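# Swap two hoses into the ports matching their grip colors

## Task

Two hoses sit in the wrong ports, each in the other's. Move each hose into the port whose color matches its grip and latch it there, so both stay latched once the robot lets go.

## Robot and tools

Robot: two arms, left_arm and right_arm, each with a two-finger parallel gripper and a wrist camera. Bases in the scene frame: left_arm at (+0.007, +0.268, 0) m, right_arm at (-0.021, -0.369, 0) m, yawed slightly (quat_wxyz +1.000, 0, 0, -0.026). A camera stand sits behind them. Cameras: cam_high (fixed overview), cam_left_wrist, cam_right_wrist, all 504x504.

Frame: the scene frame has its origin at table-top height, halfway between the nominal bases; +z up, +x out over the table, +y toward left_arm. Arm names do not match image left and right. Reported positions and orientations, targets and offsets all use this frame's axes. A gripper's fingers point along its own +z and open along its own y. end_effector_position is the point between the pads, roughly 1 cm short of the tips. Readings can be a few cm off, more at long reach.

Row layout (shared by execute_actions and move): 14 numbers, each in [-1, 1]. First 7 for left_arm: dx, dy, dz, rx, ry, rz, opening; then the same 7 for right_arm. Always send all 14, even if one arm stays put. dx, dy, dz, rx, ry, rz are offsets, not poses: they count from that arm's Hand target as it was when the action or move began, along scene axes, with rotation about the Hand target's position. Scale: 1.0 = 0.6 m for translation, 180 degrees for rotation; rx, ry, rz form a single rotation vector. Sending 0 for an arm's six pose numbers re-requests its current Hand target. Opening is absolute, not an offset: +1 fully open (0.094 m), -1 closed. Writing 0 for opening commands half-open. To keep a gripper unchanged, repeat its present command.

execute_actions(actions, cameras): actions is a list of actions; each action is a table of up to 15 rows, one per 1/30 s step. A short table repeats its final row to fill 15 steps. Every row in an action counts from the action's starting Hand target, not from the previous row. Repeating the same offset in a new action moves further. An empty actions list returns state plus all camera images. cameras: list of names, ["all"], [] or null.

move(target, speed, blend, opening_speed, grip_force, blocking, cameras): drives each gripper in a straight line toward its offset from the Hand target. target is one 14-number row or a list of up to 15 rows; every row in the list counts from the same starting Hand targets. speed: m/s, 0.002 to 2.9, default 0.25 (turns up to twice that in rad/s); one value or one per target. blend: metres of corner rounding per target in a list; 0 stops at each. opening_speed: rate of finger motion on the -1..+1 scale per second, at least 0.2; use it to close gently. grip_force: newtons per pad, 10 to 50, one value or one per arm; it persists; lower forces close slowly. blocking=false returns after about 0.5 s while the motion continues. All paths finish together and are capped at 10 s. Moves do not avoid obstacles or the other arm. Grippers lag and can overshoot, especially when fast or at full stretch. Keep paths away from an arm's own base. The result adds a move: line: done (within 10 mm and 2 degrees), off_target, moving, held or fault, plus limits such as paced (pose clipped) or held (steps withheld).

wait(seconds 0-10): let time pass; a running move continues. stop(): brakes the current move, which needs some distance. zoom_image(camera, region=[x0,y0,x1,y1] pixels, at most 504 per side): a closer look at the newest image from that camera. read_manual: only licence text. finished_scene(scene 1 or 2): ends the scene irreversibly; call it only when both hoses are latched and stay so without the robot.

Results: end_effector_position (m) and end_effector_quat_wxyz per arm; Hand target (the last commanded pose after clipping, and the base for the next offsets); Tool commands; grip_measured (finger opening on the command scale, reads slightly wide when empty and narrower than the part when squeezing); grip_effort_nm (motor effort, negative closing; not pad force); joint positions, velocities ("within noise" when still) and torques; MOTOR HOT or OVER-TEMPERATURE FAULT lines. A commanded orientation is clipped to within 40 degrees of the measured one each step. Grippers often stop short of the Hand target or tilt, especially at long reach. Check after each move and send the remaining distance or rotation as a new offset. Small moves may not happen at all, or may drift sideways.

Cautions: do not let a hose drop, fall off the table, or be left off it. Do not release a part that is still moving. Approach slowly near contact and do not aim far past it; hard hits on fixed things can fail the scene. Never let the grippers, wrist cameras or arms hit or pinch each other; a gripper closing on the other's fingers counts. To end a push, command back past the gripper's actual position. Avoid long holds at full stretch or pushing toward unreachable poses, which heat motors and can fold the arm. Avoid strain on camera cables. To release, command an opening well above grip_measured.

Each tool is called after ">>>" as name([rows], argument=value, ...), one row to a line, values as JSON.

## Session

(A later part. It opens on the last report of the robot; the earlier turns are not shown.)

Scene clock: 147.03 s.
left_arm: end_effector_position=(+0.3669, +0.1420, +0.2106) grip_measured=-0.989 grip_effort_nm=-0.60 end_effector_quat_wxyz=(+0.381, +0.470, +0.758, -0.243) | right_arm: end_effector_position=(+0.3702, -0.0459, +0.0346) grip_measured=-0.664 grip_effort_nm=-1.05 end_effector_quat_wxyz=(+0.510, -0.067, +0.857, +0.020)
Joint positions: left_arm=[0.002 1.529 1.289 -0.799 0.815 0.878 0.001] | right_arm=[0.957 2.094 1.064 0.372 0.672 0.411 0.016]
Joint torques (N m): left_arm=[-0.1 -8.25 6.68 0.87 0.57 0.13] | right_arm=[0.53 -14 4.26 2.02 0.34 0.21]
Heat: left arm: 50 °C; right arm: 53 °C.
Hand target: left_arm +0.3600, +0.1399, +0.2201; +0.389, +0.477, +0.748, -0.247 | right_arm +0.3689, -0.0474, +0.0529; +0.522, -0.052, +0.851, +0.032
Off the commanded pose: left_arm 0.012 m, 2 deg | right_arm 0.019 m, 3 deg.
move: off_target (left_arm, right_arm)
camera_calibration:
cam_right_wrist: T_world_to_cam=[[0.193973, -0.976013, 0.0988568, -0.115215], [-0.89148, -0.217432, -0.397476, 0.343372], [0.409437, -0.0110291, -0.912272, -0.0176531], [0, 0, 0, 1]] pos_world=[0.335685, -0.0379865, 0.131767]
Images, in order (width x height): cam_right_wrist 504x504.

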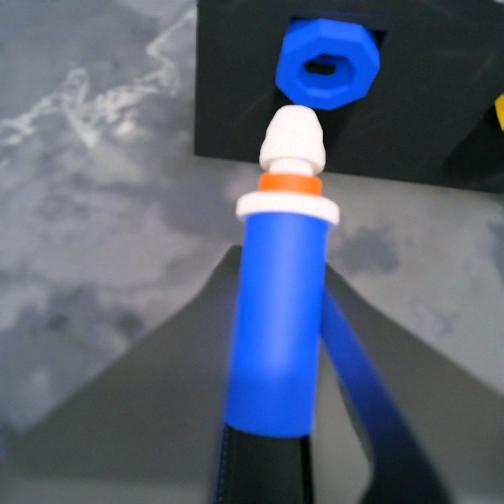

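>>> zoom_image(camera="cam_right_wrist", region=[230, 0, 410, 240])

>>> zoom_image(camera="cam_right_wrist", region=[265, 5, 395, 125])

Scaled by 2.100 from the camera's 504x504 image, which has a finer 720x720 frame.

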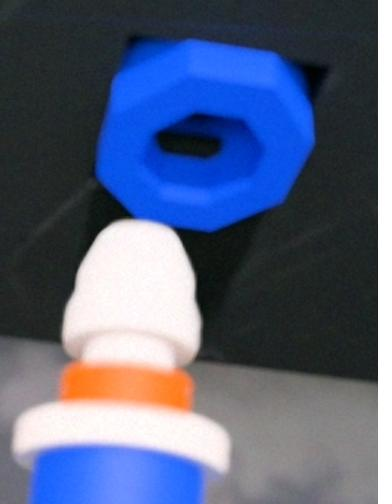

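Scaled by 3.877 from the camera's 504x504 image, which has a finer 720x720 frame.

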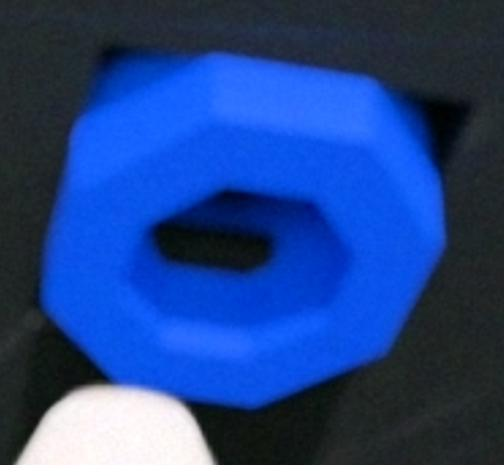

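>>> move([
  [0,0,0,0,0,0,-1,-0.0398,-0.0048,-0.0115,0,0,0,-0.85],
  [0,0,0,0,0,0,-1,0.0818,0.0103,-0.014,0,0,0,-0.85],
], speed=0.09, cameras=["cam_right_wrist"])

Scene clock: 150.97 s.
left_arm: end_effector_position=(+0.3669, +0.1420, +0.2106) grip_measured=-0.989 grip_effort_nm=-0.60 end_effector_quat_wxyz=(+0.381, +0.470, +0.758, -0.243) | right_arm: end_effector_position=(+0.3964, -0.0516, +0.0348) grip_measured=-0.665 grip_effort_nm=-1.05 end_effector_quat_wxyz=(+0.506, -0.061, +0.860, +0.011)
Joint positions: left_arm=[0.002 1.529 1.289 -0.799 0.815 0.878 0.001] | right_arm=[0.902 2.133 1.143 0.334 0.644 0.385 0.016]
Joint torques (N m): left_arm=[-0.12 -8.25 6.68 0.87 0.57 0.13] | right_arm=[-1.85 -7.99 10.67 2.52 -0.08 -0.13]
Heat: left arm: 50 °C; right arm: 54 °C.
Hand target: left_arm +0.3600, +0.1399, +0.2201; +0.389, +0.477, +0.748, -0.247 | right_arm +0.4180, -0.0413, +0.0444; +0.522, -0.052, +0.851, +0.032
Off the commanded pose: left_arm 0.012 m, 2 deg | right_arm 0.026 m, 3 deg.
move: off_target (left_arm, right_arm)
camera_calibration:
cam_right_wrist: T_world_to_cam=[[0.175251, -0.978707, 0.106865, -0.118878], [-0.899629, -0.203287, -0.386447, 0.369192], [0.399943, -0.0284135, -0.9161, -0.0252246], [0, 0, 0, 1]] pos_world=[0.363058, -0.0420115, 0.132269]
Images, in order (width x height): cam_right_wrist 504x504.

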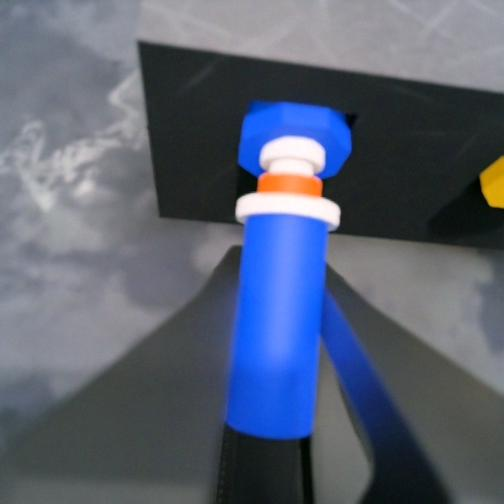

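>>> move([
  [0,0,0,0,0,0,-1,-0.0208,-0.0028,-0.0018,0,0,0,-0.85],
  [0,0,0,0,0,0,-1,-0.0208,-0.0028,-0.0018,0,0,0,-0.4],
], speed=0.05, opening_speed=0.5, cameras=["cam_right_wrist"])

Scene clock: 154.13 s.
left_arm: end_effector_position=(+0.3669, +0.1420, +0.2106) grip_measured=-0.989 grip_effort_nm=-0.60 end_effector_quat_wxyz=(+0.381, +0.470, +0.758, -0.243) | right_arm: end_effector_position=(+0.3991, -0.0474, +0.0405) grip_measured=-0.402 grip_effort_nm=0.11 end_effector_quat_wxyz=(+0.515, -0.056, +0.855, +0.024)
Joint positions: left_arm=[0.002 1.529 1.289 -0.799 0.815 0.878 0.001] | right_arm=[0.902 2.133 1.143 0.368 0.638 0.385 0.028]
Joint torques (N m): left_arm=[-0.12 -8.27 6.69 0.87 0.57 0.12] | right_arm=[-0.21 -9.44 7.54 2.26 0.15 0.02]
Heat: left arm: 50 °C; right arm: 54 °C.
Hand target: left_arm +0.3600, +0.1399, +0.2201; +0.389, +0.477, +0.748, -0.247 | right_arm +0.4056, -0.0430, +0.0434; +0.522, -0.052, +0.851, +0.031
Off the commanded pose: left_arm 0.012 m, 2 deg | right_arm 0.008 m, 1 deg.
move: off_target (left_arm); target 2's new opening was sent with right_arm's hand 0.015 m and 3 deg from that target
camera_calibration:
cam_right_wrist: T_world_to_cam=[[0.177687, -0.980566, 0.0831773, -0.115951], [-0.89055, -0.196188, -0.410403, 0.372412], [0.418745, -0.00115055, -0.908103, -0.0275532], [0, 0, 0, 1]] pos_world=[0.363792, -0.0406665, 0.137462]
Images, in order (width x height): cam_right_wrist 504x504.

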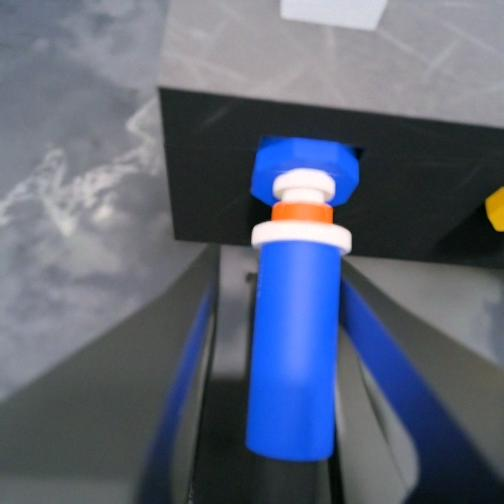

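>>> move(target=[0,0,0,0,0,0,-1,-0.0143,-0.0117,0.0168,-0.0227,0.1847,0,0.3], speed=0.12, cameras=["cam_right_wrist"])

Scene clock: 157.77 s.
left_arm: end_effector_position=(+0.3669, +0.1420, +0.2106) grip_measured=-0.989 grip_effort_nm=-0.60 end_effector_quat_wxyz=(+0.381, +0.470, +0.758, -0.243) | right_arm: end_effector_position=(+0.3892, -0.0551, +0.0506) grip_measured=+0.298 grip_effort_nm=0.11 end_effector_quat_wxyz=(+0.250, -0.068, +0.966, +0.007)
Joint positions: left_arm=[0.002 1.529 1.289 -0.799 0.815 0.878 0.001] | right_arm=[0.804 2.184 1.709 -0.68 0.299 0.549 0.061]
Joint torques (N m): left_arm=[-0.13 -8.25 6.68 0.87 0.57 0.13] | right_arm=[-0.13 -10.07 9.92 1.27 0.11 0.18]
Heat: left arm: 49 °C; right arm: 55 °C.
Hand target: left_arm +0.3600, +0.1399, +0.2201; +0.389, +0.477, +0.748, -0.247 | right_arm +0.3969, -0.0499, +0.0533; +0.255, -0.060, +0.965, +0.015
Off the commanded pose: left_arm 0.012 m, 2 deg | right_arm 0.010 m, 1 deg.
move: off_target (left_arm)
camera_calibration:
cam_right_wrist: T_world_to_cam=[[0.219776, -0.974605, 0.0429398, -0.136622], [-0.965503, -0.211001, 0.152584, 0.366028], [-0.139649, -0.0749927, -0.987357, 0.203137], [0, 0, 0, 1]] pos_world=[0.411796, -0.0406864, 0.150586]
Images, in order (width x height): cam_right_wrist 504x504.

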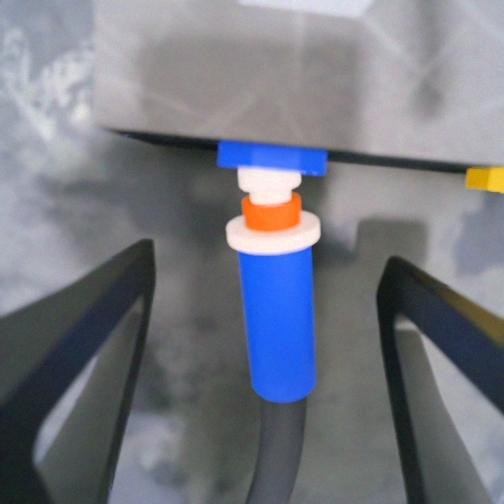

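>>> move([
  [0,0,0,0,0,0,-1,-0.0075,-0.001,0,0,0,-0.0139,0.3],
  [0,0,0,0,0,0,-1,-0.0075,-0.001,0,0,0,-0.0139,-0.9],
], speed=0.1, opening_speed=0.8, cameras=["cam_right_wrist"])

Scene clock: 161.30 s.
left_arm: end_effector_position=(+0.3669, +0.1420, +0.2106) grip_measured=-0.989 grip_effort_nm=-0.60 end_effector_quat_wxyz=(+0.381, +0.470, +0.758, -0.243) | right_arm: end_effector_position=(+0.3833, -0.0537, +0.0491) grip_measured=-0.641 grip_effort_nm=-1.05 end_effector_quat_wxyz=(+0.245, -0.048, +0.968, +0.009)
Joint positions: left_arm=[0.002 1.529 1.289 -0.799 0.815 0.878 0.001] | right_arm=[0.815 2.184 1.709 -0.698 0.303 0.603 0.017]
Joint torques (N m): left_arm=[-0.1 -8.27 6.69 0.87 0.57 0.13] | right_arm=[0.03 -10.24 9.8 1.22 0.32 0.19]
Heat: left arm: 49 °C; right arm: 55 °C.
Hand target: left_arm +0.3600, +0.1399, +0.2201; +0.389, +0.477, +0.748, -0.247 | right_arm +0.3924, -0.0505, +0.0533; +0.255, -0.038, +0.966, +0.010
Off the commanded pose: left_arm 0.012 m, 2 deg | right_arm 0.010 m, 2 deg.
move: off_target (left_arm)
camera_calibration:
cam_right_wrist: T_world_to_cam=[[0.183086, -0.982658, 0.0293579, -0.119645], [-0.970847, -0.176025, 0.162699, 0.364248], [-0.15471, -0.05829, -0.986239, 0.207591], [0, 0, 0, 1]] pos_world=[0.407651, -0.0413531, 0.148983]
Images, in order (width x height): cam_right_wrist 504x504.

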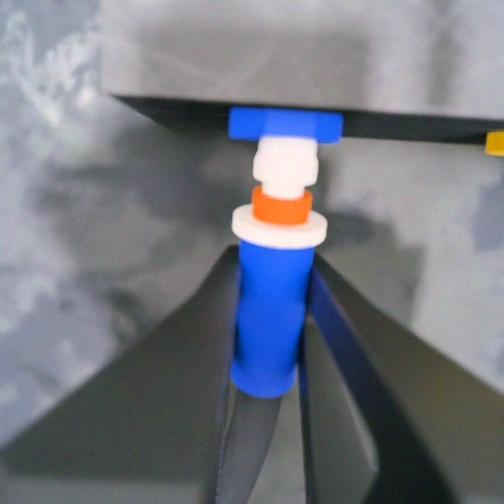

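>>> move(target=[0,0,0,0,0,0,-1,0.05,0.0065,0.003,0,0,0,-0.9], speed=0.08, cameras=["cam_right_wrist"])

Scene clock: 162.40 s.
left_arm: end_effector_position=(+0.3669, +0.1420, +0.2106) grip_measured=-0.989 grip_effort_nm=-0.60 end_effector_quat_wxyz=(+0.381, +0.470, +0.758, -0.243) | right_arm: end_effector_position=(+0.3879, -0.0527, +0.0518) grip_measured=-0.641 grip_effort_nm=-1.04 end_effector_quat_wxyz=(+0.213, -0.057, +0.975, -0.006)
Joint positions: left_arm=[0.002 1.529 1.289 -0.799 0.815 0.878 0.001] | right_arm=[0.803 2.255 1.864 -0.847 0.278 0.587 0.017]
Joint torques (N m): left_arm=[-0.12 -8.24 6.69 0.87 0.57 0.13] | right_arm=[-2.15 -9.25 10.26 2.14 0.45 -0.02]
Heat: left arm: 49 °C; right arm: 55 °C.
Hand target: left_arm +0.3600, +0.1399, +0.2201; +0.389, +0.477, +0.748, -0.247 | right_arm +0.4224, -0.0465, +0.0553; +0.255, -0.039, +0.966, +0.010
Off the commanded pose: left_arm 0.012 m, 2 deg | right_arm 0.035 m, 6 deg.
move: off_target (left_arm, right_arm)
camera_calibration:
cam_right_wrist: T_world_to_cam=[[0.195978, -0.97921, 0.0523565, -0.125561], [-0.956628, -0.179178, 0.22969, 0.359376], [-0.215533, -0.0950999, -0.971855, 0.231835], [0, 0, 0, 1]] pos_world=[0.418365, -0.0365113, 0.149339]
Images, in order (width x height): cam_right_wrist 504x504.

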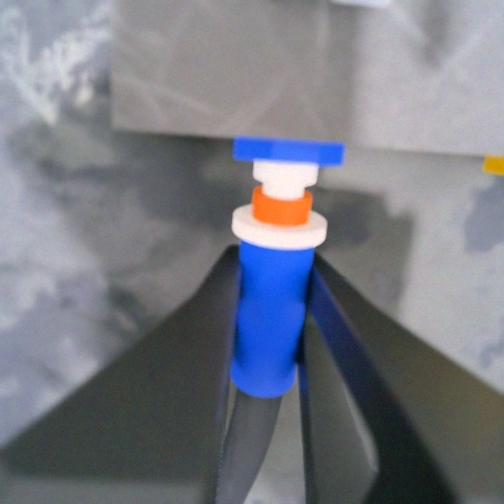

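>>> zoom_image(camera="cam_right_wrist", region=[200, 120, 370, 410])

Scaled by 1.738 from the camera's 504x504 image, which has a finer 720x720 frame.

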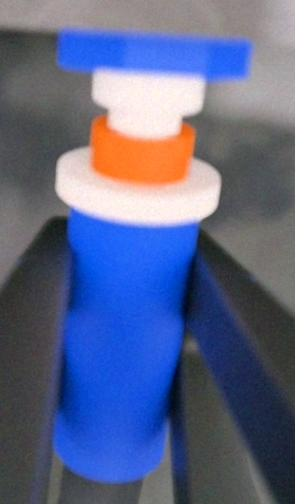

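>>> move([
  [0,0,0,0,0,0,-1,-0.0665,-0.0083,0.005,0,0,0,-0.9],
  [0,0,0,0,0,0,-1,-0.0665,-0.0083,0.012,-0.0068,0.0551,0,-0.9],
], speed=0.08, cameras=["cam_right_wrist"])

>>> zoom_image(camera="cam_right_wrist", region=[200, 60, 370, 410])

Scene clock: 166.07 s.
left_arm: end_effector_position=(+0.3669, +0.1420, +0.2106) grip_measured=-0.989 grip_effort_nm=-0.60 end_effector_quat_wxyz=(+0.381, +0.470, +0.758, -0.243) | right_arm: end_effector_position=(+0.3757, -0.0562, +0.0602) grip_measured=-0.642 grip_effort_nm=-1.05 end_effector_quat_wxyz=(+0.166, -0.048, +0.985, -0.005)
Joint positions: left_arm=[0.002 1.529 1.289 -0.799 0.815 0.878 0.001] | right_arm=[0.794 2.275 1.962 -1.002 0.219 0.617 0.017]
Joint torques (N m): left_arm=[-0.12 -8.25 6.68 0.87 0.58 0.13] | right_arm=[-0.13 -10.58 9.89 0.91 0.07 0.2]
Heat: left arm: 49 °C; right arm: 55 °C.
Hand target: left_arm +0.3600, +0.1399, +0.2201; +0.389, +0.477, +0.748, -0.247 | right_arm +0.3826, -0.0516, +0.0625; +0.170, -0.040, +0.985, +0.003
Off the commanded pose: left_arm 0.012 m, 2 deg | right_arm 0.009 m, 1 deg.
move: off_target (left_arm)
camera_calibration:
cam_right_wrist: T_world_to_cam=[[0.181546, -0.982791, 0.0341076, -0.120718], [-0.933642, -0.161369, 0.319801, 0.332091], [-0.308793, -0.0899029, -0.946871, 0.270874], [0, 0, 0, 1]] pos_world=[0.415615, -0.0406994, 0.154397]
Images, in order (width x height): cam_right_wrist 504x504.

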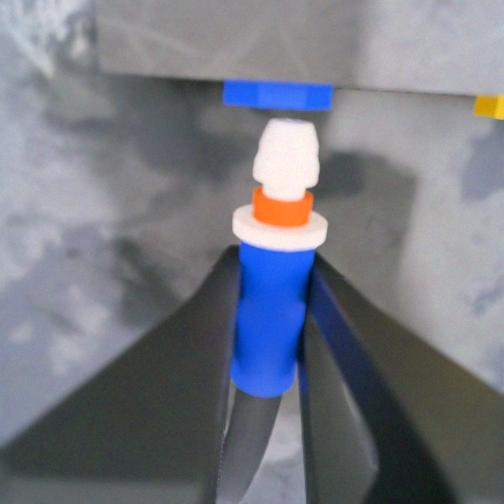

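Scaled by 1.440 from the camera's 504x504 image, which has a finer 720x720 frame.

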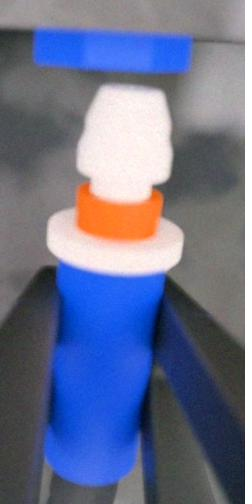

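>>> move(target=[0,0,0,0,0,0,-1,0.003,0.0035,-0.01,-0.0024,0.0193,0.0139,-0.9], speed=0.08, cameras=["cam_right_wrist"])

>>> zoom_image(camera="cam_right_wrist", region=[200, 60, 370, 410])

Scene clock: 168.23 s.
left_arm: end_effector_position=(+0.3669, +0.1420, +0.2106) grip_measured=-0.989 grip_effort_nm=-0.60 end_effector_quat_wxyz=(+0.381, +0.470, +0.758, -0.243) | right_arm: end_effector_position=(+0.3782, -0.0535, +0.0549) grip_measured=-0.642 grip_effort_nm=-1.05 end_effector_quat_wxyz=(+0.137, -0.061, +0.989, -0.002)
Joint positions: left_arm=[0.002 1.529 1.289 -0.799 0.815 0.878 0.001] | right_arm=[0.779 2.339 2.063 -1.079 0.172 0.586 0.017]
Joint torques (N m): left_arm=[-0.1 -8.27 6.67 0.87 0.57 0.13] | right_arm=[-0.1 -10.97 9.81 0.78 0.03 0]
Heat: left arm: 49 °C; right arm: 56 °C.
Hand target: left_arm +0.3600, +0.1399, +0.2201; +0.389, +0.477, +0.748, -0.247 | right_arm +0.3843, -0.0494, +0.0565; +0.140, -0.062, +0.988, +0.004
Off the commanded pose: left_arm 0.012 m, 2 deg | right_arm 0.008 m, 1 deg.
move: off_target (left_arm)
camera_calibration:
cam_right_wrist: T_world_to_cam=[[0.207997, -0.977846, 0.0235369, -0.127466], [-0.908761, -0.184289, 0.374422, 0.32289], [-0.36179, -0.099268, -0.92696, 0.285273], [0, 0, 0, 1]] pos_world=[0.423151, -0.0368188, 0.14654]
Images, in order (width x height): cam_right_wrist 504x504.

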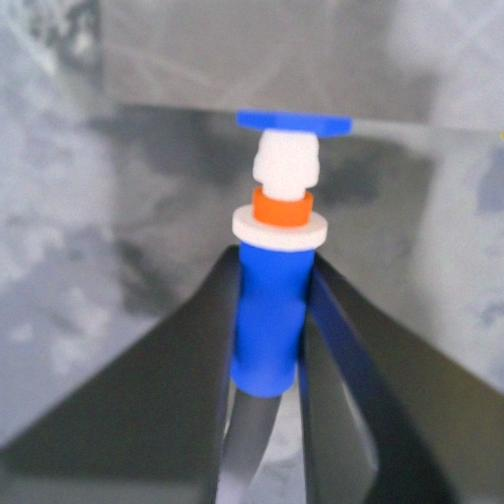

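Scaled by 1.440 from the camera's 504x504 image, which has a finer 720x720 frame.

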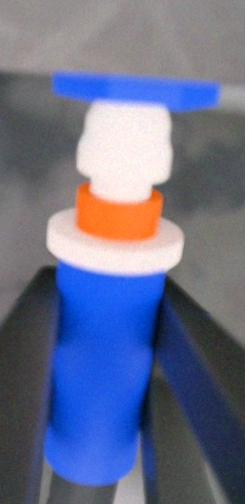

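>>> move(target=[0,0,0,0,0,0,-1,0.06,0.0075,-0.004,0.0013,-0.011,0.0056,-0.9], speed=0.08, cameras=["cam_right_wrist"])

>>> zoom_image(camera="cam_right_wrist", region=[200, 60, 370, 410])

Scene clock: 169.57 s.
left_arm: end_effector_position=(+0.3669, +0.1420, +0.2106) grip_measured=-0.989 grip_effort_nm=-0.60 end_effector_quat_wxyz=(+0.381, +0.470, +0.758, -0.243) | right_arm: end_effector_position=(+0.3843, -0.0541, +0.0568) grip_measured=-0.642 grip_effort_nm=-1.05 end_effector_quat_wxyz=(+0.109, -0.084, +0.990, -0.013)
Joint positions: left_arm=[0.002 1.529 1.289 -0.799 0.815 0.878 0.001] | right_arm=[0.762 2.436 2.254 -1.226 0.148 0.53 0.017]
Joint torques (N m): left_arm=[-0.12 -8.24 6.68 0.87 0.58 0.13] | right_arm=[-1.83 -10.09 9.81 1.96 0.39 -0.02]
Heat: left arm: 48 °C; right arm: 56 °C.
Hand target: left_arm +0.3600, +0.1399, +0.2201; +0.389, +0.477, +0.748, -0.247 | right_arm +0.4203, -0.0449, +0.0542; +0.157, -0.071, +0.985, +0.006
Off the commanded pose: left_arm 0.012 m, 2 deg | right_arm 0.037 m, 6 deg.
move: off_target (left_arm, right_arm)
camera_calibration:
cam_right_wrist: T_world_to_cam=[[0.249983, -0.967382, 0.0409993, -0.146024], [-0.878609, -0.208842, 0.429454, 0.311547], [-0.406883, -0.143379, -0.902158, 0.302734], [0, 0, 0, 1]] pos_world=[0.433409, -0.0327916, 0.145305]
Images, in order (width x height): cam_right_wrist 504x504.

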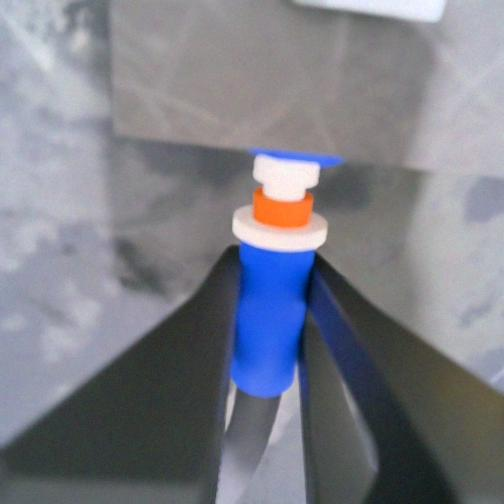

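Scaled by 1.440 from the camera's 504x504 image, which has a finer 720x720 frame.

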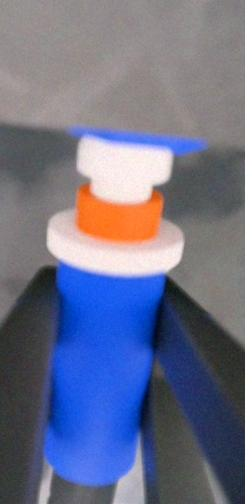

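>>> move(target=[0.0417,-0.0917,-0.1917,-0.2014,-0.0939,0,-1,0,0,0,0,0,0,-0.9], speed=0.25, cameras=["cam_left_wrist"])

Scene clock: 172.67 s.
left_arm: end_effector_position=(+0.3858, +0.0868, +0.1040) grip_measured=-0.989 grip_effort_nm=-0.60 end_effector_quat_wxyz=(+0.597, +0.376, +0.593, -0.388) | right_arm: end_effector_position=(+0.3844, -0.0543, +0.0568) grip_measured=-0.642 grip_effort_nm=-1.05 end_effector_quat_wxyz=(+0.109, -0.084, +0.990, -0.013)
Joint positions: left_arm=[-0.075 2.111 0.61 1.528 1.067 -0.035 0.001] | right_arm=[0.762 2.436 2.254 -1.226 0.148 0.53 0.017]
Joint torques (N m): left_arm=[-0.9 -6.39 2.91 1.99 -0.13 -0.14] | right_arm=[-1.76 -10.11 9.81 1.95 0.35 0]
Heat: left arm: 48 °C; right arm: 56 °C.
Hand target: left_arm +0.3850, +0.0849, +0.1051; +0.622, +0.363, +0.570, -0.395 | right_arm +0.4205, -0.0450, +0.0542; +0.157, -0.071, +0.985, +0.006
Off the commanded pose: left_arm 0.002 m, 4 deg | right_arm 0.037 m, 6 deg.
joint sent to its limit (left arm) — joint 4 (wrist pitch), upper limit. The joint targets are off in orientation, not in position.
move: off_target (left_arm, right_arm)
camera_calibration:
cam_left_wrist: T_world_to_cam=[[-0.890198, -0.438806, 0.122463, 0.375015], [-0.351271, 0.489952, -0.797844, 0.185993], [0.290097, -0.753257, -0.590294, 0.119296], [0, 0, 0, 1]] pos_world=[0.364564, 0.163291, 0.172888]
Images, in order (width x height): cam_left_wrist 504x504.

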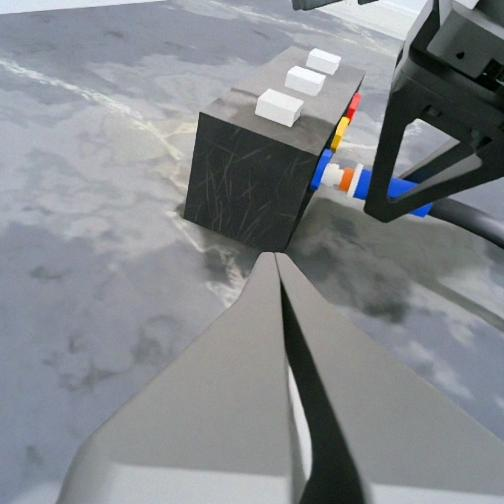

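>>> zoom_image(camera="cam_left_wrist", region=[270, 80, 450, 260])

Scaled by 2.800 from the camera's 504x504 image, which has a finer 720x720 frame.

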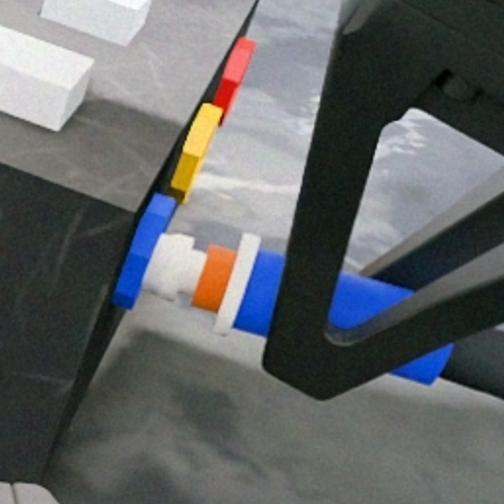

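>>> move(target=[0,0,0,0,0,0,-1,0.07,0.0085,-0.007,0.0034,-0.0276,0,-0.95], speed=0.08, cameras=["cam_left_wrist","cam_right_wrist"])

>>> zoom_image(camera="cam_left_wrist", region=[270, 80, 450, 260])

Scene clock: 174.17 s.
left_arm: end_effector_position=(+0.3859, +0.0869, +0.1041) grip_measured=-0.989 grip_effort_nm=-0.60 end_effector_quat_wxyz=(+0.597, +0.376, +0.593, -0.387) | right_arm: end_effector_position=(+0.3918, -0.0545, +0.0524) grip_measured=-0.642 grip_effort_nm=-1.05 end_effector_quat_wxyz=(+0.099, -0.096, +0.990, -0.022)
Joint positions: left_arm=[-0.075 2.111 0.61 1.529 1.066 -0.035 0.001] | right_arm=[0.752 2.513 2.382 -1.3 0.148 0.497 0.017]
Joint torques (N m): left_arm=[-0.91 -6.41 2.91 1.98 -0.12 -0.15] | right_arm=[-3.43 -9.92 10.22 3.04 0.77 -0.03]
Heat: left arm: 48 °C; right arm: 56 °C.
Hand target: left_arm +0.3850, +0.0850, +0.1051; +0.622, +0.363, +0.570, -0.395 | right_arm +0.4624, -0.0398, +0.0500; +0.200, -0.070, +0.977, +0.008
Off the commanded pose: left_arm 0.002 m, 4 deg | right_arm 0.072 m, 13 deg.
joint sent to its limit (left arm) — joint 4 (wrist pitch), upper limit. The joint targets are off in orientation, not in position.
move: off_target (left_arm, right_arm)
camera_calibration:
cam_left_wrist: T_world_to_cam=[[-0.889836, -0.439507, 0.122583, 0.375022], [-0.351705, 0.489522, -0.797917, 0.186185], [0.290683, -0.753128, -0.590171, 0.119117], [0, 0, 0, 1]] pos_world=[0.364564, 0.163393, 0.172888]
cam_right_wrist: T_world_to_cam=[[0.272642, -0.96038, 0.0577654, -0.157321], [-0.865524, -0.218608, 0.450642, 0.313138], [-0.42016, -0.172861, -0.890834, 0.304843], [0, 0, 0, 1]] pos_world=[0.442004, -0.0299383, 0.139539]
Images, in order (width x height): cam_left_wrist 504x504, cam_right_wrist 504x504.

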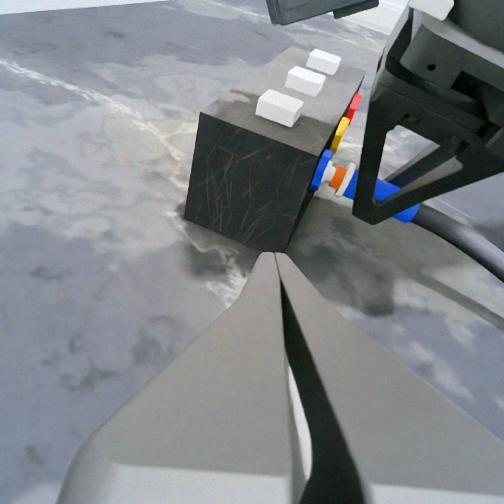

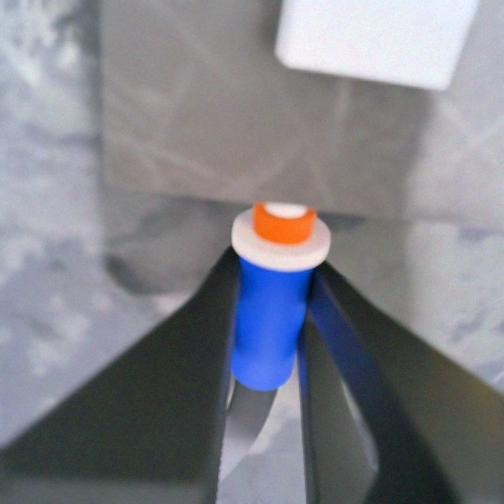

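Scaled by 2.800 from the camera's 504x504 image, which has a finer 720x720 frame.

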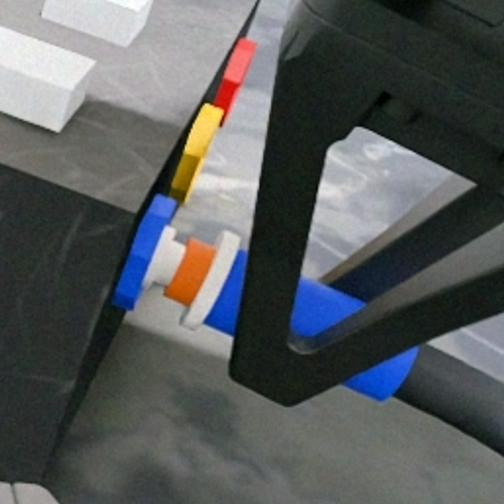

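>>> move(target=[0,0,0,0,0,0,-1,0.02,0.002,0.0,0.0061,-0.0496,0,-0.95], speed=0.08, cameras=["cam_left_wrist"])

>>> zoom_image(camera="cam_left_wrist", region=[270, 80, 450, 260])

Scene clock: 175.97 s.
left_arm: end_effector_position=(+0.3859, +0.0869, +0.1041) grip_measured=-0.989 grip_effort_nm=-0.60 end_effector_quat_wxyz=(+0.597, +0.376, +0.593, -0.387) | right_arm: end_effector_position=(+0.3936, -0.0549, +0.0473) grip_measured=-0.642 grip_effort_nm=-1.04 end_effector_quat_wxyz=(+0.113, -0.098, +0.988, -0.032)
Joint positions: left_arm=[-0.075 2.111 0.61 1.529 1.066 -0.035 0.001] | right_arm=[0.76 2.496 2.324 -1.248 0.181 0.497 0.017]
Joint torques (N m): left_arm=[-0.91 -6.41 2.92 1.98 -0.12 -0.14] | right_arm=[-2.91 -13.03 4.9 3.97 1.29 0]
Heat: left arm: 48 °C; right arm: 57 °C.
Hand target: left_arm +0.3850, +0.0850, +0.1051; +0.622, +0.363, +0.570, -0.395 | right_arm +0.4744, -0.0387, +0.0500; +0.276, -0.068, +0.959, +0.012
Off the commanded pose: left_arm 0.002 m, 4 deg | right_arm 0.082 m, 20 deg.
joint sent to its limit (left arm) — joint 4 (wrist pitch), upper limit. The joint targets are off in orientation, not in position.
move: off_target (left_arm, right_arm)
camera_calibration:
cam_left_wrist: T_world_to_cam=[[-0.889836, -0.439507, 0.122583, 0.375022], [-0.351705, 0.489522, -0.797917, 0.186185], [0.290683, -0.753128, -0.590171, 0.119117], [0, 0, 0, 1]] pos_world=[0.364564, 0.163393, 0.172888]
Images, in order (width x height): cam_left_wrist 504x504.

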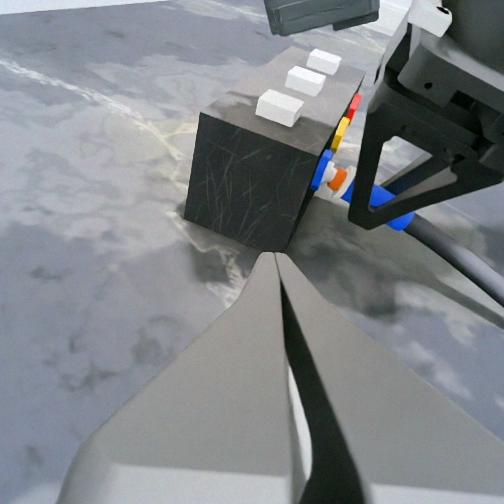

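Scaled by 2.800 from the camera's 504x504 image, which has a finer 720x720 frame.

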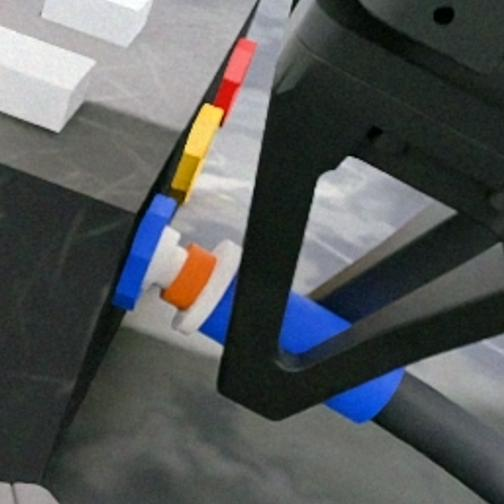

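>>> move(target=[0,0,0,0,0,0,-1,-0.1373,-0.018,0.0142,-0.0095,0.0772,0,-0.95], speed=0.08, cameras=["cam_left_wrist"])

>>> zoom_image(camera="cam_left_wrist", region=[270, 80, 450, 260])

Scene clock: 178.13 s.
left_arm: end_effector_position=(+0.3859, +0.0869, +0.1041) grip_measured=-0.989 grip_effort_nm=-0.60 end_effector_quat_wxyz=(+0.597, +0.376, +0.593, -0.387) | right_arm: end_effector_position=(+0.3896, -0.0539, +0.0470) grip_measured=-0.642 grip_effort_nm=-1.05 end_effector_quat_wxyz=(+0.139, -0.084, +0.987, -0.011)
Joint positions: left_arm=[-0.075 2.111 0.61 1.529 1.066 -0.035 0.001] | right_arm=[0.767 2.387 2.116 -1.085 0.181 0.527 0.017]
Joint torques (N m): left_arm=[-0.9 -6.39 2.93 1.98 -0.12 -0.15] | right_arm=[0.4 -15.75 4.44 1.28 0.06 0.32]
Heat: left arm: 47 °C; right arm: 58 °C.
Hand target: left_arm +0.3850, +0.0850, +0.1051; +0.622, +0.363, +0.570, -0.395 | right_arm +0.3919, -0.0494, +0.0584; +0.157, -0.071, +0.985, +0.006
Off the commanded pose: left_arm 0.002 m, 4 deg | right_arm 0.013 m, 3 deg.
joint sent to its limit (left arm) — joint 4 (wrist pitch), upper limit. The joint targets are off in orientation, not in position.
move: off_target (left_arm, right_arm)
camera_calibration:
cam_left_wrist: T_world_to_cam=[[-0.889836, -0.439507, 0.122583, 0.375022], [-0.351705, 0.489522, -0.797917, 0.186185], [0.290683, -0.753128, -0.590171, 0.119117], [0, 0, 0, 1]] pos_world=[0.364564, 0.163393, 0.172888]
Images, in order (width x height): cam_left_wrist 504x504.

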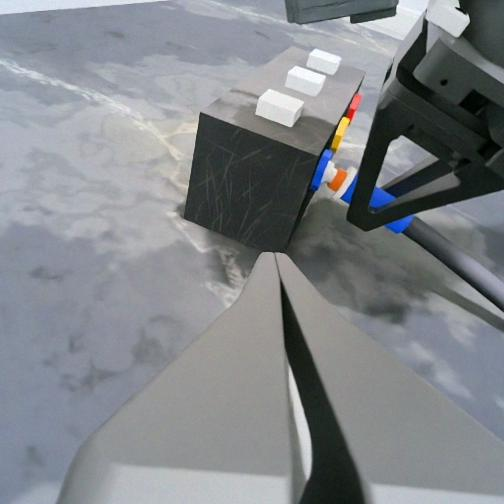

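Scaled by 2.800 from the camera's 504x504 image, which has a finer 720x720 frame.

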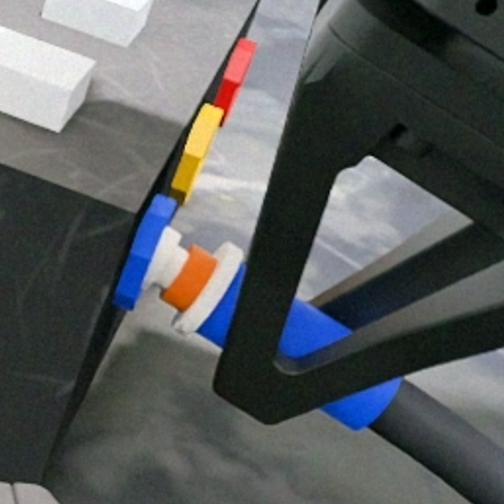

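>>> move(target=[0,0,0,0,0,0,-1,0,0,0.04,0,0,0,-0.95], speed=0.08, cameras=["cam_left_wrist"])

>>> zoom_image(camera="cam_left_wrist", region=[270, 80, 450, 260])

Scene clock: 179.60 s.
left_arm: end_effector_position=(+0.3859, +0.0869, +0.1041) grip_measured=-0.989 grip_effort_nm=-0.60 end_effector_quat_wxyz=(+0.597, +0.376, +0.593, -0.387) | right_arm: end_effector_position=(+0.3829, -0.0560, +0.0492) grip_measured=-0.642 grip_effort_nm=-1.04 end_effector_quat_wxyz=(+0.125, -0.081, +0.989, -0.013)
Joint positions: left_arm=[-0.075 2.111 0.61 1.529 1.066 -0.035 0.001] | right_arm=[0.768 2.387 2.132 -1.128 0.168 0.537 0.017]
Joint torques (N m): left_arm=[-0.91 -6.41 2.92 1.98 -0.12 -0.15] | right_arm=[0.38 -16.29 10.03 0.71 0.22 0.22]
Heat: left arm: 47 °C; right arm: 59 °C.
Hand target: left_arm +0.3850, +0.0850, +0.1051; +0.622, +0.363, +0.570, -0.395 | right_arm +0.3920, -0.0495, +0.0824; +0.157, -0.071, +0.985, +0.006
Off the commanded pose: left_arm 0.002 m, 4 deg | right_arm 0.035 m, 5 deg.
joint sent to its limit (left arm) — joint 4 (wrist pitch), upper limit. The joint targets are off in orientation, not in position.
move: off_target (left_arm, right_arm)
camera_calibration:
cam_left_wrist: T_world_to_cam=[[-0.889836, -0.439507, 0.122583, 0.375022], [-0.351705, 0.489522, -0.797917, 0.186185], [0.290683, -0.753128, -0.590171, 0.119117], [0, 0, 0, 1]] pos_world=[0.364564, 0.163393, 0.172888]
Images, in order (width x height): cam_left_wrist 504x504.

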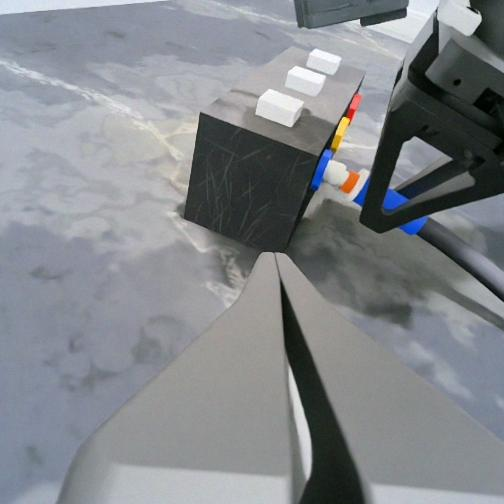

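Scaled by 2.800 from the camera's 504x504 image, which has a finer 720x720 frame.

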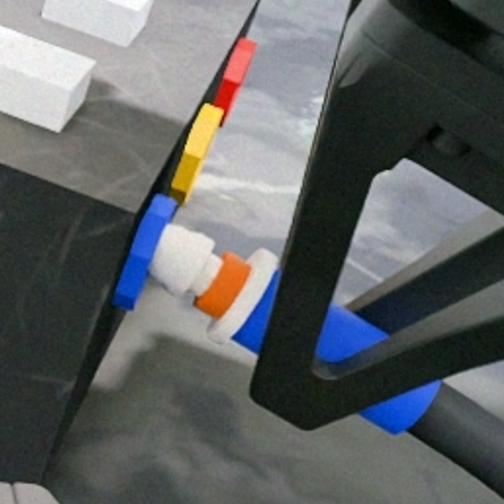

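>>> move([
  [0,0,0,0,0,0,-1,0,0,0,0,0,0,-0.66],
  [0,0,0,0,0,0,-1,0.0017,-0.0008,-0.0307,0.0325,-0.2647,0,-0.66],
], speed=0.1, grip_force=10, cameras=["cam_left_wrist","cam_right_wrist"])

>>> zoom_image(camera="cam_left_wrist", region=[270, 80, 450, 260])

Scene clock: 185.37 s.
left_arm: end_effector_position=(+0.3859, +0.0869, +0.1041) grip_measured=-0.987 grip_effort_nm=-0.31 end_effector_quat_wxyz=(+0.597, +0.376, +0.593, -0.387) | right_arm: end_effector_position=(+0.3876, -0.0538, +0.0497) grip_measured=-0.625 grip_effort_nm=-0.32 end_effector_quat_wxyz=(+0.517, -0.074, +0.853, +0.015)
Joint positions: left_arm=[-0.075 2.111 0.61 1.529 1.066 -0.035 0.001] | right_arm=[0.912 2.073 1.086 0.367 0.645 0.347 0.018]
Joint torques (N m): left_arm=[-0.91 -6.42 2.92 1.98 -0.12 -0.14] | right_arm=[0.64 -10.41 5.55 2.89 0.53 0]
Heat: left arm: 46 °C; right arm: 61 °C.
Hand target: left_arm +0.3850, +0.0849, +0.1051; +0.622, +0.363, +0.570, -0.395 | right_arm +0.3930, -0.0499, +0.0640; +0.545, -0.059, +0.836, +0.026
Off the commanded pose: left_arm 0.002 m, 4 deg | right_arm 0.016 m, 4 deg.
joint sent to its limit (left arm) — joint 4 (wrist pitch), upper limit. The joint targets are off in orientation, not in position.
grip_force (N): 10, 10
move: off_target (left_arm, right_arm)
camera_calibration:
cam_left_wrist: T_world_to_cam=[[-0.889836, -0.439507, 0.122583, 0.375022], [-0.351705, 0.489522, -0.797917, 0.186185], [0.290683, -0.753128, -0.590171, 0.119117], [0, 0, 0, 1]] pos_world=[0.364564, 0.163393, 0.172888]
cam_right_wrist: T_world_to_cam=[[0.19914, -0.972868, 0.117776, -0.130672], [-0.882658, -0.230278, -0.40974, 0.359696], [0.425744, -0.0223601, -0.904567, -0.0183356], [0, 0, 0, 1]] pos_world=[0.351317, -0.044707, 0.146186]
Images, in order (width x height): cam_left_wrist 504x504, cam_right_wrist 504x504.

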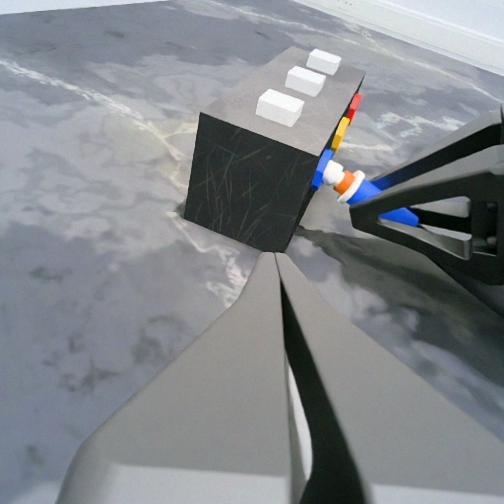

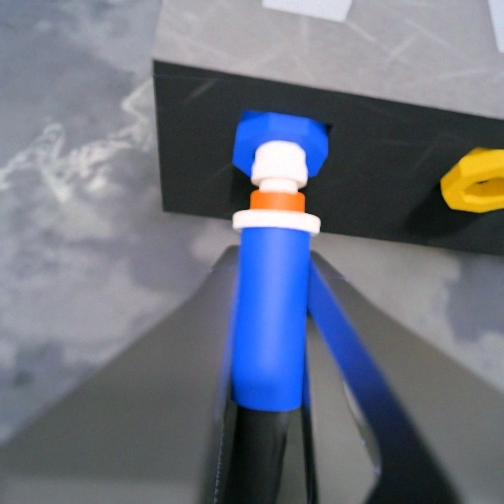

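Scaled by 2.800 from the camera's 504x504 image, which has a finer 720x720 frame.

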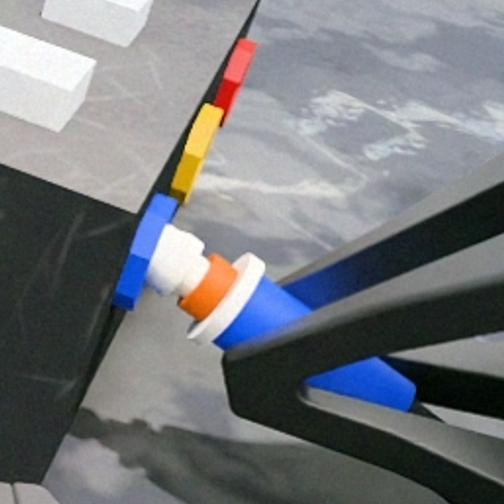

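>>> move(target=[0,0,0,0,0,0,-1,0.004,0.0,0.025,0,0,0,-0.66], speed=0.08, cameras=["cam_left_wrist","cam_right_wrist"])

>>> zoom_image(camera="cam_left_wrist", region=[270, 80, 450, 260])

Scene clock: 186.30 s.
left_arm: end_effector_position=(+0.3859, +0.0869, +0.1041) grip_measured=-0.987 grip_effort_nm=-0.31 end_effector_quat_wxyz=(+0.597, +0.376, +0.593, -0.387) | right_arm: end_effector_position=(+0.3874, -0.0543, +0.0493) grip_measured=-0.625 grip_effort_nm=-0.32 end_effector_quat_wxyz=(+0.516, -0.077, +0.853, +0.012)
Joint positions: left_arm=[-0.075 2.111 0.61 1.529 1.066 -0.035 0.001] | right_arm=[0.912 2.073 1.086 0.364 0.645 0.341 0.018]
Joint torques (N m): left_arm=[-0.9 -6.39 2.92 1.98 -0.12 -0.15] | right_arm=[0.28 -13.14 7.15 2.38 0.47 -0.02]
Heat: left arm: 46 °C; right arm: 61 °C.
Hand target: left_arm +0.3850, +0.0849, +0.1051; +0.622, +0.363, +0.570, -0.395 | right_arm +0.3954, -0.0499, +0.0791; +0.545, -0.059, +0.836, +0.026
Off the commanded pose: left_arm 0.002 m, 4 deg | right_arm 0.031 m, 5 deg.
joint sent to its limit (left arm) — joint 4 (wrist pitch), upper limit. The joint targets are off in orientation, not in position.
grip_force (N): 10, 10
move: off_target (left_arm, right_arm)
camera_calibration:
cam_left_wrist: T_world_to_cam=[[-0.889836, -0.439507, 0.122583, 0.375022], [-0.351705, 0.489522, -0.797917, 0.186185], [0.290683, -0.753128, -0.590171, 0.119117], [0, 0, 0, 1]] pos_world=[0.364564, 0.163393, 0.172888]
cam_right_wrist: T_world_to_cam=[[0.201645, -0.971367, 0.125643, -0.132272], [-0.882501, -0.23583, -0.406911, 0.358757], [0.424891, -0.0288284, -0.904786, -0.0186906], [0, 0, 0, 1]] pos_world=[0.351217, -0.0444182, 0.14569]
Images, in order (width x height): cam_left_wrist 504x504, cam_right_wrist 504x504.

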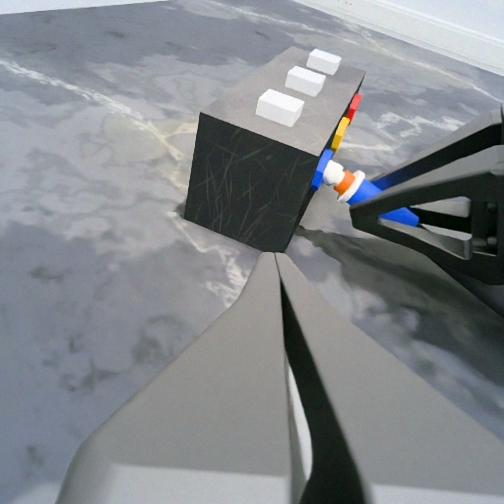

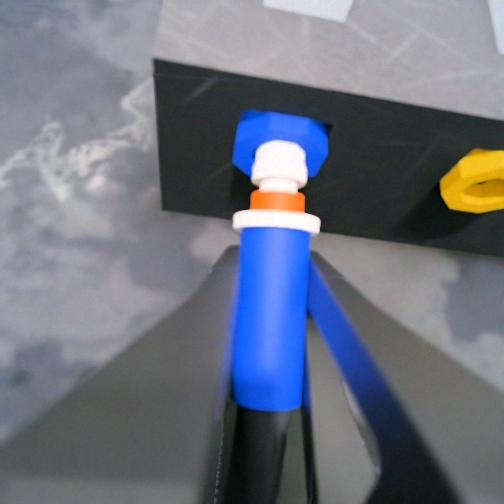

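Scaled by 2.800 from the camera's 504x504 image, which has a finer 720x720 frame.

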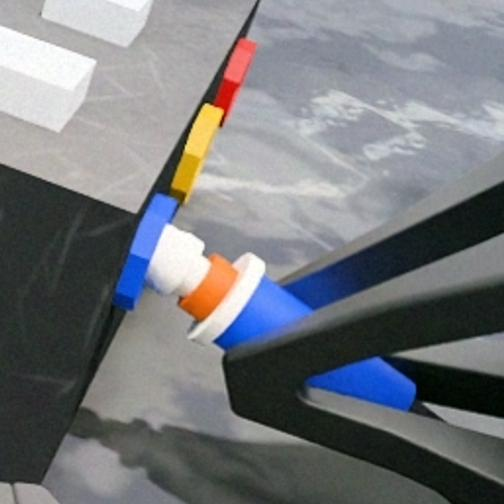

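>>> move(target=[0,0,0,0,0,0,-1,0.003,0.001,0.025,0,0,0,-0.66], speed=0.08, cameras=["cam_left_wrist"])

>>> zoom_image(camera="cam_left_wrist", region=[270, 80, 450, 260])

Scene clock: 187.40 s.
left_arm: end_effector_position=(+0.3859, +0.0869, +0.1041) grip_measured=-0.987 grip_effort_nm=-0.31 end_effector_quat_wxyz=(+0.597, +0.376, +0.593, -0.387) | right_arm: end_effector_position=(+0.3849, -0.0570, +0.0489) grip_measured=-0.625 grip_effort_nm=-0.31 end_effector_quat_wxyz=(+0.509, -0.084, +0.857, +0.004)
Joint positions: left_arm=[-0.075 2.111 0.61 1.529 1.066 -0.035 0.001] | right_arm=[0.912 2.061 1.086 0.328 0.645 0.336 0.018]
Joint torques (N m): left_arm=[-0.88 -6.41 2.93 1.98 -0.12 -0.14] | right_arm=[0.01 -14.9 9.03 2.17 0.45 0.04]
Heat: left arm: 46 °C; right arm: 61 °C.
Hand target: left_arm +0.3850, +0.0849, +0.1051; +0.622, +0.363, +0.570, -0.395 | right_arm +0.3972, -0.0493, +0.0941; +0.545, -0.059, +0.836, +0.026
Off the commanded pose: left_arm 0.002 m, 4 deg | right_arm 0.047 m, 6 deg.
joint sent to its limit (left arm) — joint 4 (wrist pitch), upper limit. The joint targets are off in orientation, not in position.
grip_force (N): 10, 10
move: off_target (left_arm, right_arm)
camera_calibration:
cam_left_wrist: T_world_to_cam=[[-0.889836, -0.439507, 0.122583, 0.375022], [-0.351705, 0.489522, -0.797917, 0.186185], [0.290683, -0.753128, -0.590171, 0.119117], [0, 0, 0, 1]] pos_world=[0.364564, 0.163393, 0.172888]
Images, in order (width x height): cam_left_wrist 504x504.

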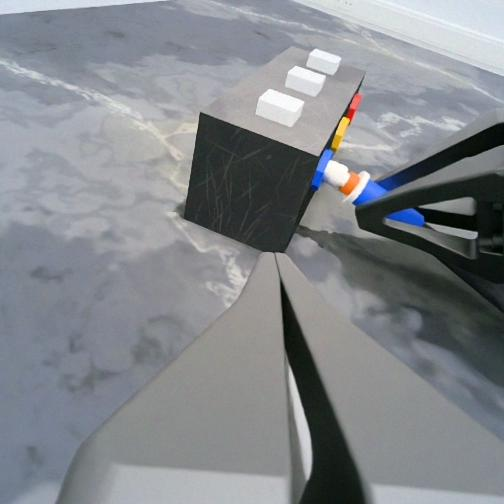

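Scaled by 2.800 from the camera's 504x504 image, which has a finer 720x720 frame.

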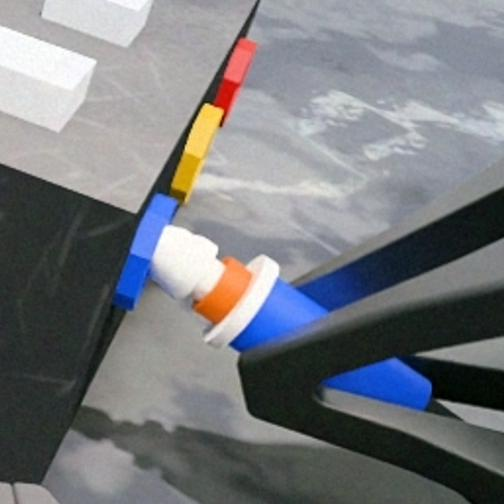

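>>> move([
  [0,0,0,0,0,0,-1,0,0,0,0,0,0,-0.2],
  [0,0,0,0,0,0,-1,-0.0053,0.0,-0.0735,0.0095,-0.0772,0,-0.2],
], speed=0.08, grip_force=50, opening_speed=0.6, cameras=["cam_left_wrist","cam_right_wrist"])

>>> zoom_image(camera="cam_left_wrist", region=[270, 80, 450, 260])

Scene clock: 191.23 s.
left_arm: end_effector_position=(+0.3859, +0.0869, +0.1041) grip_measured=-0.989 grip_effort_nm=-0.60 end_effector_quat_wxyz=(+0.597, +0.376, +0.593, -0.387) | right_arm: end_effector_position=(+0.3971, -0.0482, +0.0574) grip_measured=-0.202 grip_effort_nm=0.11 end_effector_quat_wxyz=(+0.643, -0.051, +0.763, +0.036)
Joint positions: left_arm=[-0.075 2.111 0.61 1.529 1.066 -0.035 0.001] | right_arm=[0.932 2.249 0.988 1.027 0.745 0.149 0.037]
Joint torques (N m): left_arm=[-0.91 -6.41 2.93 1.99 -0.12 -0.15] | right_arm=[0.72 -9.01 3.85 2.48 0.19 0.01]
Heat: left arm: 46 °C; right arm: 61 °C.
Hand target: left_arm +0.3850, +0.0849, +0.1051; +0.622, +0.363, +0.570, -0.395 | right_arm +0.3940, -0.0494, +0.0499; +0.643, -0.054, +0.764, +0.031
Off the commanded pose: left_arm 0.002 m, 4 deg | right_arm 0.008 m, 1 deg.
joint sent to its limit (left arm) — joint 4 (wrist pitch), upper limit. The joint targets are off in orientation, not in position.
move: off_target (left_arm)
camera_calibration:
cam_left_wrist: T_world_to_cam=[[-0.889836, -0.439507, 0.122583, 0.375022], [-0.351705, 0.489522, -0.797917, 0.186185], [0.290683, -0.753128, -0.590171, 0.119117], [0, 0, 0, 1]] pos_world=[0.364564, 0.163393, 0.172888]
cam_right_wrist: T_world_to_cam=[[0.157965, -0.9831, 0.0925321, -0.110555], [-0.718333, -0.178706, -0.672355, 0.324778], [0.677528, 0.0397397, -0.734423, -0.122042], [0, 0, 0, 1]] pos_world=[0.333449, -0.045797, 0.138966]
Images, in order (width x height): cam_left_wrist 504x504, cam_right_wrist 504x504.

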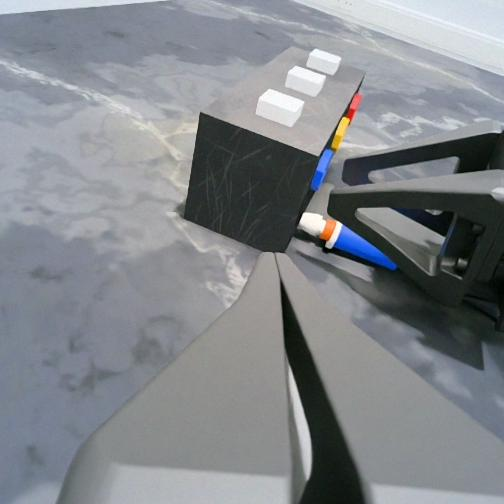

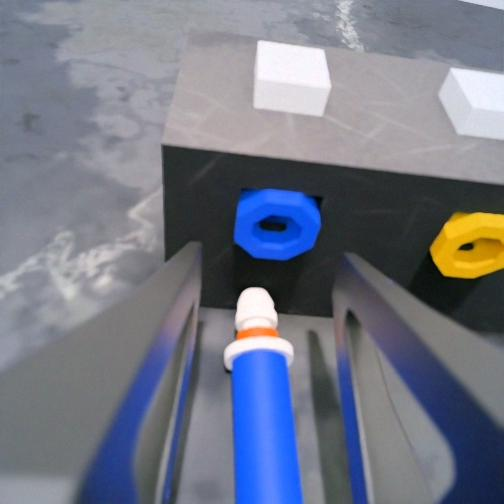

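Scaled by 2.800 from the camera's 504x504 image, which has a finer 720x720 frame.

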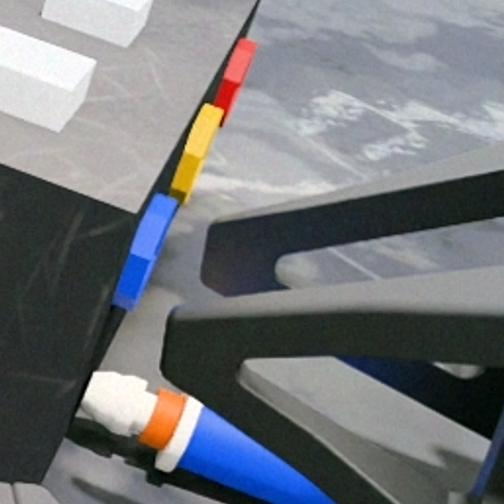

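>>> zoom_image(camera="cam_right_wrist", region=[215, 170, 345, 370])

Scaled by 2.520 from the camera's 504x504 image, which has a finer 720x720 frame.

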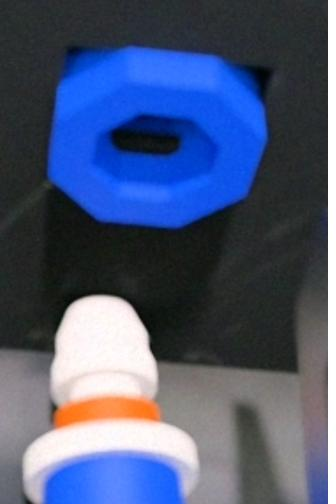

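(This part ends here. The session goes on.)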